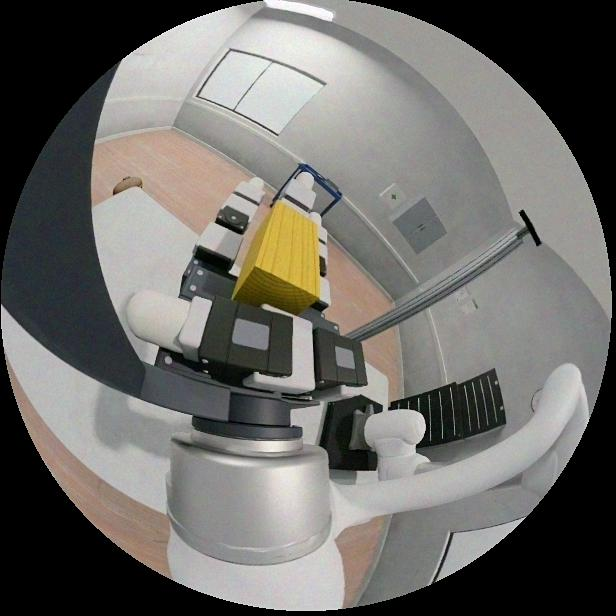

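execute_actions(actions=[[[0,0,0,0,0,0,0.7,0,0.3,0.5,0.52,0,0.58,0.7,0.7,0.1,0.3,0.5,-0.57,-0.4,-0.79,-0.018,0.2,-0.9]],[[0,0,0,0,0,0,0.6,0,-0.5,0.1,0.71,0,0.58,0.7,0.7,0.2,-0.5,0.1,-0.57,-0.4,-0.6,-0.018,0.2,-0.82]],[[0,0,0,0,0,0,0.5,0,-1.0,-0.4,0.71,0,0.3,0.4,0.65,0.2,-1.0,-0.5,-0.57,-0.2,-0.2,-0.018,0.2,-0.78]],[[0,0,0,0,0,0,0.25,0.1,-1.0,-0.22,0.71,0,0.3,0.4,0.4,0.2,-1.0,-0.35,-0.57,0.377,0.3,-0.018,0.2,-0.8]],[[0,0,0,0,0,0,0.068,0.4,-1.0,-0.1,0.71,0,0.3,0.4,0.164,0.1,-1.0,-0.145,-0.57,0.377,0.73,-0.018,0.2,-0.82]]], cameras=["cam_wrist"])

Scene clock: 255.03 s.
end_effector_position=(+0.6992, +0.0174, +0.5451) hand_goal=(+0.068, +0.400, -1.000, -0.100, +0.710, +0.000, +0.300, +0.400, +0.164, +0.100, -1.000, -0.144, -0.570, +0.378, +0.730, -0.018) hand_measured=(+0.076, +0.398, -1.000, -0.104, +0.718, +0.002, +0.308, +0.404, +0.176, +0.102, -1.000, -0.146, -0.570, +0.376, +0.730, +0.070) hand_current_ma=(+20, -4, +1, -5, +18, +4, +18, +6, +27, +4, +1, -5, -1, -5, +1, +0) hand_state=(goal, goal, goal, goal, goal, goal, goal, goal, goal, goal, goal, goal, goal, goal, goal, overload) hand_current_limit=0.20 hand_speed=-0.82 end_effector_quat_wxyz=(+0.689, +0.708, +0.117, +0.099)
Joint positions: [0.312 0.373 1.778 -1.527 1.589 -1.007]
Joint torques (N m): [4.04 -73.27 -31.71 -1.78 1.34 -0.21]
Hand target: +0.6992, +0.0174, +0.5451; +0.689, +0.708, +0.117, +0.099
Off the commanded pose: 0.000 m, 0 deg.
Step readings (end_effector_position):
0: (+0.6992, +0.0174, +0.5451)
1: (+0.6992, +0.0174, +0.5451)
2: (+0.6992, +0.0174, +0.5451)
4: (+0.6992, +0.0174, +0.5451)
8: (+0.6992, +0.0174, +0.5451)
15: (+0.6992, +0.0174, +0.5451)
16: (+0.6992, +0.0174, +0.5451)
17: (+0.6992, +0.0174, +0.5451)
19: (+0.6992, +0.0174, +0.5451)
23: (+0.6992, +0.0174, +0.5451)
30: (+0.6992, +0.0174, +0.5451)
31: (+0.6992, +0.0174, +0.5451)
32: (+0.6992, +0.0174, +0.5451)
34: (+0.6992, +0.0174, +0.5451)
38: (+0.6992, +0.0174, +0.5451)
45: (+0.6992, +0.0174, +0.5451)
46: (+0.6992, +0.0174, +0.5451)
47: (+0.6992, +0.0174, +0.5451)
49: (+0.6992, +0.0174, +0.5451)
53: (+0.6992, +0.0174, +0.5451)
60: (+0.6992, +0.0174, +0.5451)
61: (+0.6992, +0.0174, +0.5451)
62: (+0.6992, +0.0174, +0.5451)
64: (+0.6992, +0.0174, +0.5451)
68: (+0.6992, +0.0174, +0.5451)
75: (+0.6992, +0.0174, +0.5451)

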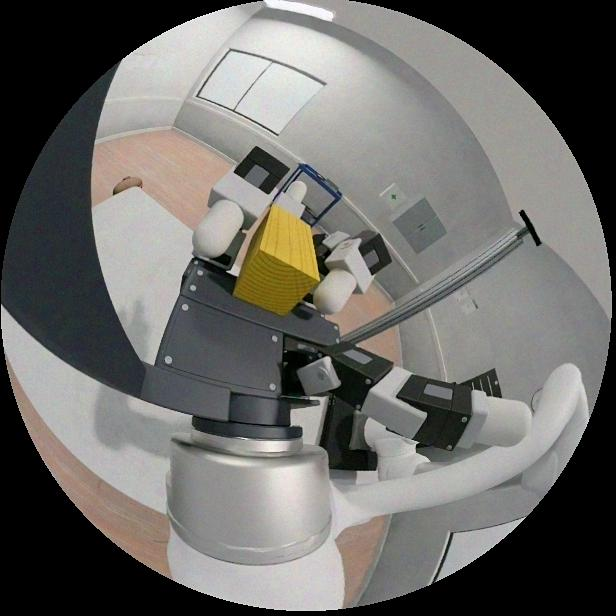

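execute_actions(actions=[[[0,0,0,0,0,0,0.068,0.75,-1.0,-0.1,0.71,0,0.3,0.4,0.164,-0.2,-1.0,-0.145,-0.57,0.377,0.73,-0.018,0.2,-0.88]],[[0,0,0,0,0,0,0.1,0.9,-1.0,-0.12,0.71,0,0.3,0.4,0.2,-0.36,-1.0,-0.17,-0.57,0.377,0.73,-0.018,0.2,-0.9]],[[0,0,0,0,0,0,0.205,0.9,-1.0,-0.203,0.71,0,0.3,0.4,0.301,-0.38,-1.0,-0.246,-0.57,0.377,0.73,-0.018,0.2,-0.91]],[[0,0,0,0,0,0,0.342,0.9,-1.0,-0.304,0.71,0,0.3,0.4,0.438,-0.38,-1.0,-0.348,-0.57,0.377,0.73,-0.018,0.2,-0.91]],[[0,0,0,0,0,0,0.479,0.9,-1.0,-0.406,0.71,0,0.3,0.4,0.575,-0.38,-1.0,-0.449,-0.57,0.377,0.73,-0.018,0.2,-0.91]]], cameras=["cam_wrist"])

Scene clock: 258.93 s.
end_effector_position=(+0.6992, +0.0174, +0.5451) hand_goal=(+0.480, +0.900, -1.000, -0.406, +0.710, +0.000, +0.300, +0.400, +0.576, -0.380, -1.000, -0.448, -0.570, +0.378, +0.730, -0.018) hand_measured=(+0.456, +0.862, -0.934, -0.348, +0.744, +0.006, +0.308, +0.404, +0.566, -0.328, -0.984, -0.426, -0.570, +0.376, +0.730, +0.070) hand_current_ma=(-66, -96, +217, +192, +107, +9, +17, +6, -21, +139, +39, +59, -1, -5, +1, +0) hand_state=(blocked, blocked, blocked, blocked, blocked, goal, goal, goal, goal, blocked, goal, blocked, goal, goal, goal, overload) hand_current_limit=0.20 hand_speed=-0.91 end_effector_quat_wxyz=(+0.689, +0.708, +0.117, +0.099)
Joint positions: [0.312 0.373 1.778 -1.527 1.589 -1.007]
Joint torques (N m): [3.9 -73.38 -31.68 -1.73 1.33 -0.17]
Hand target: +0.6992, +0.0174, +0.5451; +0.689, +0.708, +0.117, +0.099
Off the commanded pose: 0.000 m, 0 deg.
Step readings (end_effector_position):
0: (+0.6992, +0.0174, +0.5451)
1: (+0.6992, +0.0174, +0.5451)
2: (+0.6992, +0.0174, +0.5451)
4: (+0.6992, +0.0174, +0.5451)
8: (+0.6992, +0.0174, +0.5451)
15: (+0.6992, +0.0174, +0.5451)
16: (+0.6992, +0.0174, +0.5451)
17: (+0.6992, +0.0174, +0.5451)
19: (+0.6992, +0.0174, +0.5451)
23: (+0.6992, +0.0174, +0.5451)
30: (+0.6992, +0.0174, +0.5451)
31: (+0.6992, +0.0174, +0.5451)
32: (+0.6992, +0.0174, +0.5451)
34: (+0.6992, +0.0174, +0.5451)
38: (+0.6992, +0.0174, +0.5451)
45: (+0.6992, +0.0174, +0.5451)
46: (+0.6992, +0.0174, +0.5451)
47: (+0.6992, +0.0174, +0.5451)
49: (+0.6992, +0.0174, +0.5451)
53: (+0.6992, +0.0174, +0.5451)
60: (+0.6992, +0.0174, +0.5451)
61: (+0.6992, +0.0174, +0.5451)
62: (+0.6992, +0.0174, +0.5451)
64: (+0.6992, +0.0174, +0.5451)
68: (+0.6992, +0.0174, +0.5451)
75: (+0.6992, +0.0174, +0.5451)

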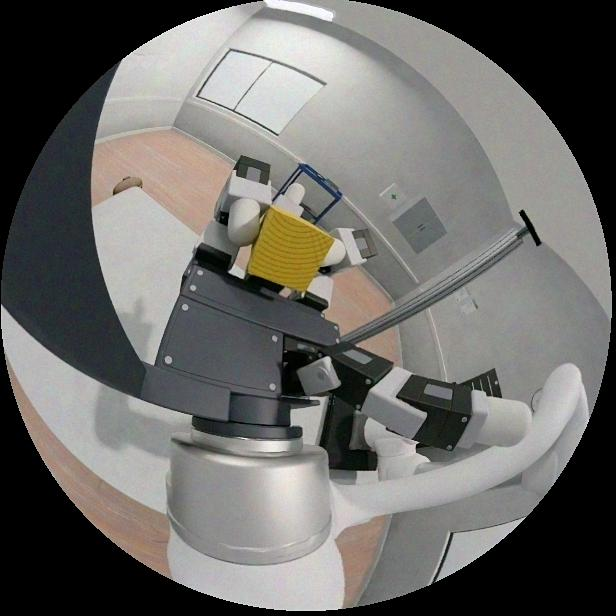

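execute_actions(actions=[[[0,0,0,0,0,0,0.41,0.9,-1.0,-0.355,0.75,0,0.58,0.7,0.506,-0.38,-1.0,-0.398,-0.57,0.377,0.73,-0.018,0.2,-0.91]],[[0,0,0,0,0,0,0.342,0.9,-1.0,-0.304,0.8,0,0.6,0.7,0.438,-0.38,-1.0,-0.348,-0.57,0.377,0.73,-0.018,0.2,-0.91]]], cameras=["cam_wrist"])

Scene clock: 263.13 s.
end_effector_position=(+0.6992, +0.0174, +0.5451) hand_goal=(+0.342, +0.900, -1.000, -0.304, +0.800, +0.000, +0.600, +0.700, +0.438, -0.380, -1.000, -0.348, -0.570, +0.378, +0.730, -0.018) hand_measured=(+0.352, +0.862, -0.934, -0.298, +0.808, +0.002, +0.600, +0.698, +0.454, -0.328, -0.992, -0.362, -0.570, +0.376, +0.730, +0.070) hand_current_ma=(+22, -96, +217, +10, +15, +4, +0, -4, +43, +139, +18, -33, -1, -5, +1, +0) hand_state=(goal, blocked, blocked, goal, goal, goal, goal, goal, goal, blocked, goal, goal, goal, goal, goal, overload) hand_current_limit=0.20 hand_speed=-0.91 end_effector_quat_wxyz=(+0.689, +0.708, +0.117, +0.099)
Joint positions: [0.312 0.373 1.778 -1.527 1.589 -1.007]
Joint torques (N m): [3.89 -73.14 -31.82 -1.73 1.32 -0.19]
Hand target: +0.6992, +0.0174, +0.5451; +0.689, +0.708, +0.117, +0.099
Off the commanded pose: 0.000 m, 0 deg.
Step readings (end_effector_position):
0: (+0.6992, +0.0174, +0.5451)
1: (+0.6992, +0.0174, +0.5451)
2: (+0.6992, +0.0174, +0.5451)
4: (+0.6992, +0.0174, +0.5451)
8: (+0.6992, +0.0174, +0.5451)
15: (+0.6992, +0.0174, +0.5451)
16: (+0.6992, +0.0174, +0.5451)
17: (+0.6992, +0.0174, +0.5451)
19: (+0.6992, +0.0174, +0.5451)
23: (+0.6992, +0.0174, +0.5451)
30: (+0.6992, +0.0174, +0.5451)

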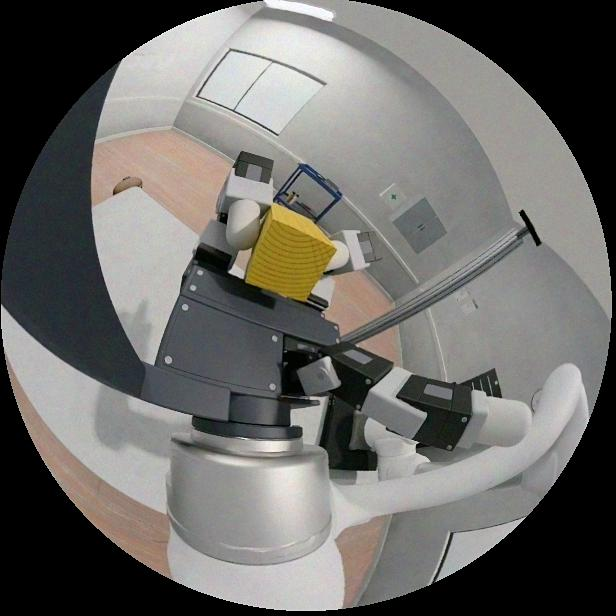

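execute_actions(actions=[[[0,0,0,0,0,0,0.275,0.88,-0.98,-0.25,0.76,0,0.58,0.7,0.37,-0.355,-1.0,-0.297,-0.57,0.377,0.73,-0.018,0.2,-0.93]],[[0,0,0,0,0,0,0.275,0.865,-0.96,-0.25,0.74,0,0.58,0.7,0.37,-0.335,-1.0,-0.297,-0.57,0.377,0.73,-0.018,0.2,-0.96]],[[0,0,0,0,0,0,0.275,0.85,-0.95,-0.25,0.72,0,0.58,0.7,0.37,-0.31,-1.0,-0.297,-0.57,0.377,0.73,-0.018,0.2,-0.96]]], cameras=["cam_wrist"])

Scene clock: 269.03 s.
end_effector_position=(+0.6992, +0.0174, +0.5451) hand_goal=(+0.276, +0.850, -0.950, -0.250, +0.720, +0.000, +0.580, +0.700, +0.370, -0.310, -1.000, -0.296, -0.570, +0.378, +0.730, -0.018) hand_measured=(+0.284, +0.846, -0.938, -0.248, +0.742, +0.002, +0.588, +0.698, +0.382, -0.308, -0.998, -0.302, -0.570, +0.376, +0.730, +0.070) hand_current_ma=(+19, -5, +27, +4, +61, +4, +18, -4, +31, +3, +1, -11, -1, -5, +1, +0) hand_state=(goal, goal, goal, goal, blocked, goal, goal, goal, goal, goal, goal, goal, goal, goal, goal, overload) hand_current_limit=0.20 hand_speed=-0.96 end_effector_quat_wxyz=(+0.689, +0.708, +0.117, +0.099)
Joint positions: [0.312 0.373 1.778 -1.527 1.589 -1.007]
Joint torques (N m): [3.95 -73.38 -31.72 -1.74 1.3 -0.17]
Hand target: +0.6992, +0.0174, +0.5451; +0.689, +0.708, +0.117, +0.099
Off the commanded pose: 0.000 m, 0 deg.
Step readings (end_effector_position):
0: (+0.6992, +0.0174, +0.5451)
1: (+0.6992, +0.0174, +0.5451)
2: (+0.6992, +0.0174, +0.5451)
4: (+0.6992, +0.0174, +0.5451)
8: (+0.6992, +0.0174, +0.5451)
15: (+0.6992, +0.0174, +0.5451)
16: (+0.6992, +0.0174, +0.5451)
17: (+0.6992, +0.0174, +0.5451)
19: (+0.6992, +0.0174, +0.5451)
23: (+0.6992, +0.0174, +0.5451)
30: (+0.6992, +0.0174, +0.5451)
31: (+0.6992, +0.0174, +0.5451)
32: (+0.6992, +0.0174, +0.5451)
34: (+0.6992, +0.0174, +0.5451)
38: (+0.6992, +0.0174, +0.5451)
45: (+0.6992, +0.0174, +0.5451)

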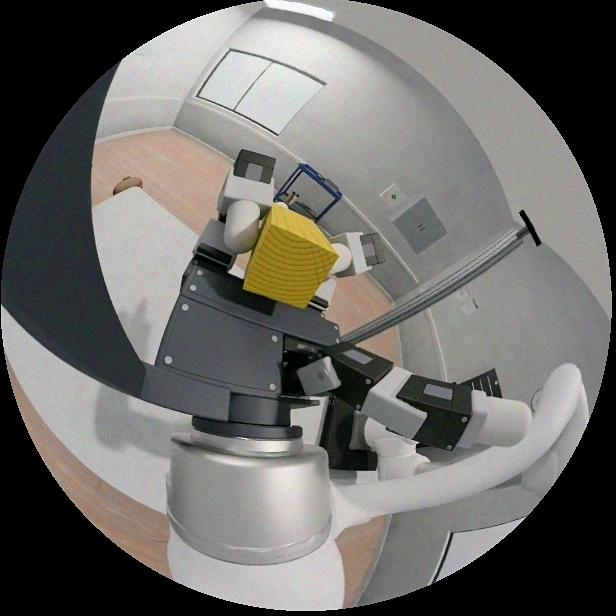

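execute_actions(actions=[[[0,0,0,0,0,0,0.275,0.78,-0.95,-0.25,0.71,0,0.58,0.7,0.37,-0.2,-1.0,-0.297,-0.57,0.377,0.73,-0.018,0.2,-0.95]],[[0,0,0,0,0,0,0.275,0.6,-0.98,-0.25,0.71,0,0.58,0.7,0.37,-0.05,-1.0,-0.297,-0.57,0.377,0.73,-0.018,0.2,-0.93]]], cameras=["cam_wrist"])

Scene clock: 271.00 s.
end_effector_position=(+0.6992, +0.0174, +0.5451) hand_goal=(+0.276, +0.600, -0.980, -0.250, +0.710, +0.000, +0.580, +0.700, +0.370, -0.050, -1.000, -0.296, -0.570, +0.378, +0.730, -0.018) hand_measured=(+0.284, +0.604, -0.978, -0.248, +0.732, +0.002, +0.588, +0.698, +0.382, -0.052, -1.000, -0.300, -0.570, +0.376, +0.730, +0.070) hand_current_ma=(+19, +5, +2, +2, +61, +4, +17, -4, +31, -4, +0, -5, -1, -5, +1, +0) hand_state=(goal, goal, goal, goal, blocked, goal, goal, goal, goal, goal, goal, goal, goal, goal, goal, overload) hand_current_limit=0.20 hand_speed=-0.93 end_effector_quat_wxyz=(+0.689, +0.708, +0.117, +0.099)
Joint positions: [0.312 0.373 1.778 -1.527 1.589 -1.007]
Joint torques (N m): [3.66 -73.43 -31.66 -1.7 1.26 -0.15]
Hand target: +0.6992, +0.0174, +0.5451; +0.689, +0.708, +0.117, +0.099
Off the commanded pose: 0.000 m, 0 deg.
Step readings (end_effector_position):
0: (+0.6992, +0.0174, +0.5451)
1: (+0.6992, +0.0174, +0.5451)
2: (+0.6992, +0.0174, +0.5451)
4: (+0.6992, +0.0174, +0.5451)
8: (+0.6992, +0.0174, +0.5451)
15: (+0.6992, +0.0174, +0.5451)
16: (+0.6992, +0.0174, +0.5451)
17: (+0.6992, +0.0174, +0.5451)
19: (+0.6992, +0.0174, +0.5451)
23: (+0.6992, +0.0174, +0.5451)
30: (+0.6992, +0.0174, +0.5451)

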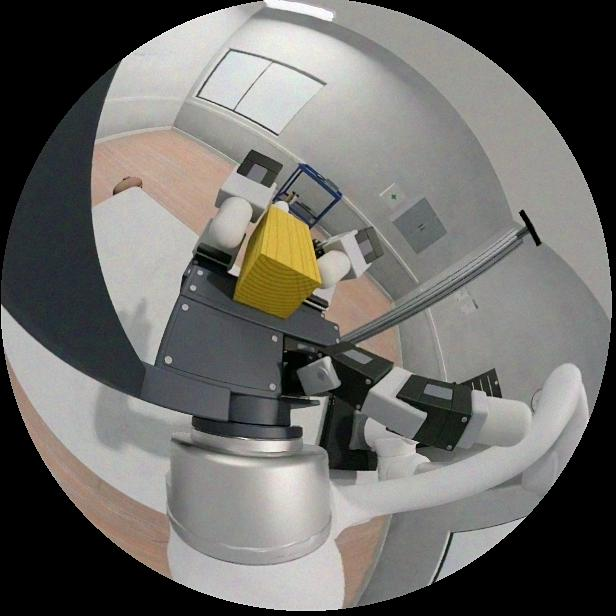

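execute_actions(actions=[[[0,0,0,0,0,0,0.275,0.6,-0.98,-0.25,0.71,0,0.58,0.7,0.37,-0.05,-1.0,-0.297,-0.57,0.377,0.73,-0.018,0.2,-0.93]]], cameras=["cam_wrist"])

Scene clock: 275.20 s.
end_effector_position=(+0.6992, +0.0174, +0.5451) hand_goal=(+0.276, +0.600, -0.980, -0.250, +0.710, +0.000, +0.580, +0.700, +0.370, -0.050, -1.000, -0.296, -0.570, +0.378, +0.730, -0.018) hand_measured=(+0.284, +0.604, -0.978, -0.248, +0.732, +0.002, +0.588, +0.698, +0.382, -0.052, -1.000, -0.300, -0.570, +0.376, +0.730, +0.070) hand_current_ma=(+19, +5, +2, +2, +61, +4, +17, -4, +31, -4, +0, -5, -1, -5, +1, +0) hand_state=(goal, goal, goal, goal, blocked, goal, goal, goal, goal, goal, goal, goal, goal, goal, goal, overload) hand_current_limit=0.20 hand_speed=-0.93 end_effector_quat_wxyz=(+0.689, +0.708, +0.117, +0.099)
Joint positions: [0.312 0.373 1.778 -1.527 1.589 -1.007]
Joint torques (N m): [3.96 -73.5 -31.58 -1.77 1.33 -0.22]
Hand target: +0.6992, +0.0174, +0.5451; +0.689, +0.708, +0.117, +0.099
Off the commanded pose: 0.000 m, 0 deg.
Step readings (end_effector_position):
0: (+0.6992, +0.0174, +0.5451)
1: (+0.6992, +0.0174, +0.5451)
2: (+0.6992, +0.0174, +0.5451)
4: (+0.6992, +0.0174, +0.5451)
8: (+0.6992, +0.0174, +0.5451)
15: (+0.6992, +0.0174, +0.5451)

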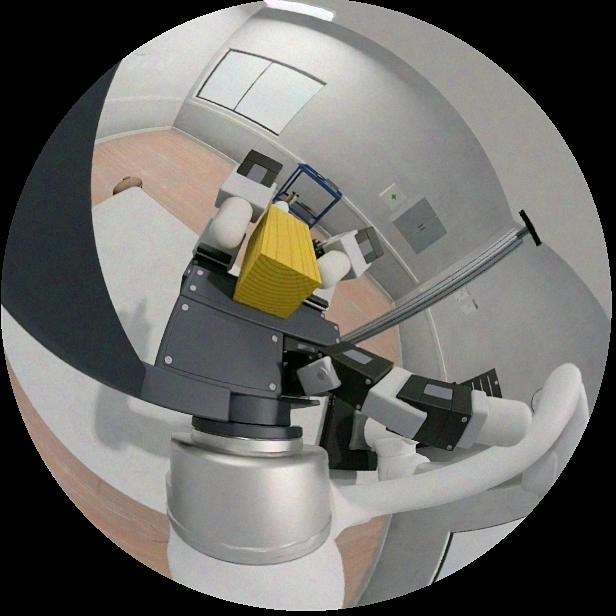

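execute_actions(actions=[[[0,0,0,0,0,0,0.342,0.7,-1,-0.304,0.71,0,0.58,0.7,0.37,-0.2,-1.0,-0.297,-0.57,0.377,0.73,-0.018,0.2,-0.92]],[[0,0,0,0,0,0,0.342,0.85,-1,-0.304,0.71,0,0.58,0.7,0.37,-0.32,-1.0,-0.297,-0.57,0.377,0.73,-0.018,0.2,-0.92]],[[0,0,0,0,0,0,0.342,0.9,-1,-0.304,0.71,0,0.58,0.7,0.37,-0.38,-1.0,-0.297,-0.57,0.377,0.73,-0.018,0.2,-0.92]],[[0,0,0,0,0,0,0.342,0.9,-1,-0.304,0.68,0,0.58,0.7,0.37,-0.38,-1.0,-0.297,-0.57,0.377,0.73,-0.018,0.2,-0.92]]], cameras=["cam_wrist"])

Scene clock: 284.23 s.
end_effector_position=(+0.6992, +0.0174, +0.5451) hand_goal=(+0.342, +0.900, -1.000, -0.304, +0.680, +0.000, +0.580, +0.700, +0.370, -0.380, -1.000, -0.296, -0.570, +0.378, +0.730, -0.018) hand_measured=(+0.346, +0.826, -0.964, -0.302, +0.702, +0.002, +0.588, +0.698, +0.382, -0.312, -0.994, -0.300, -0.570, +0.376, +0.730, +0.070) hand_current_ma=(+5, -218, +104, +2, +62, +4, +17, -4, +27, +194, +13, -5, -1, -5, +1, +0) hand_state=(goal, blocked, blocked, goal, blocked, goal, goal, goal, goal, blocked, goal, goal, goal, goal, goal, overload) hand_current_limit=0.20 hand_speed=-0.92 end_effector_quat_wxyz=(+0.689, +0.708, +0.117, +0.099)
Joint positions: [0.312 0.373 1.778 -1.527 1.589 -1.007]
Joint torques (N m): [3.87 -73.31 -31.62 -1.78 1.36 -0.25]
Hand target: +0.6992, +0.0174, +0.5451; +0.689, +0.708, +0.117, +0.099
Off the commanded pose: 0.000 m, 0 deg.
Step readings (end_effector_position):
0: (+0.6992, +0.0174, +0.5451)
1: (+0.6992, +0.0174, +0.5451)
2: (+0.6992, +0.0174, +0.5451)
4: (+0.6992, +0.0174, +0.5451)
8: (+0.6992, +0.0174, +0.5451)
15: (+0.6992, +0.0174, +0.5451)
16: (+0.6992, +0.0174, +0.5451)
17: (+0.6992, +0.0174, +0.5451)
19: (+0.6992, +0.0174, +0.5451)
23: (+0.6992, +0.0174, +0.5451)
30: (+0.6992, +0.0174, +0.5451)
31: (+0.6992, +0.0174, +0.5451)
32: (+0.6992, +0.0174, +0.5451)
34: (+0.6992, +0.0174, +0.5451)
38: (+0.6992, +0.0174, +0.5451)
45: (+0.6992, +0.0174, +0.5451)
46: (+0.6992, +0.0174, +0.5451)
47: (+0.6992, +0.0174, +0.5451)
49: (+0.6992, +0.0174, +0.5451)
53: (+0.6992, +0.0174, +0.5451)
60: (+0.6992, +0.0174, +0.5451)

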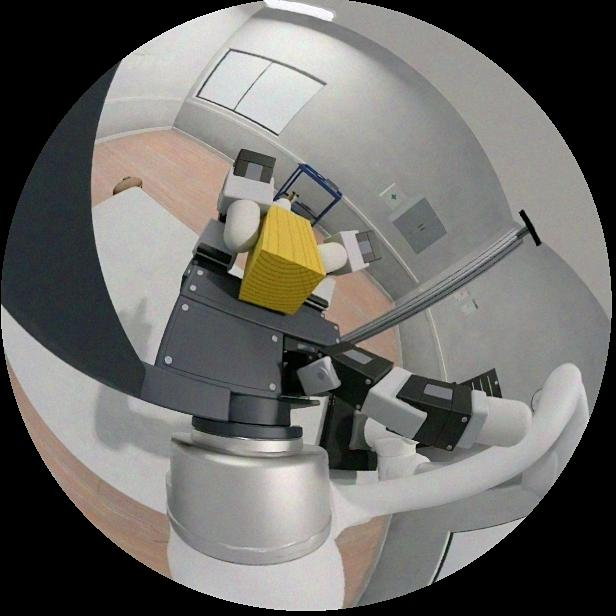

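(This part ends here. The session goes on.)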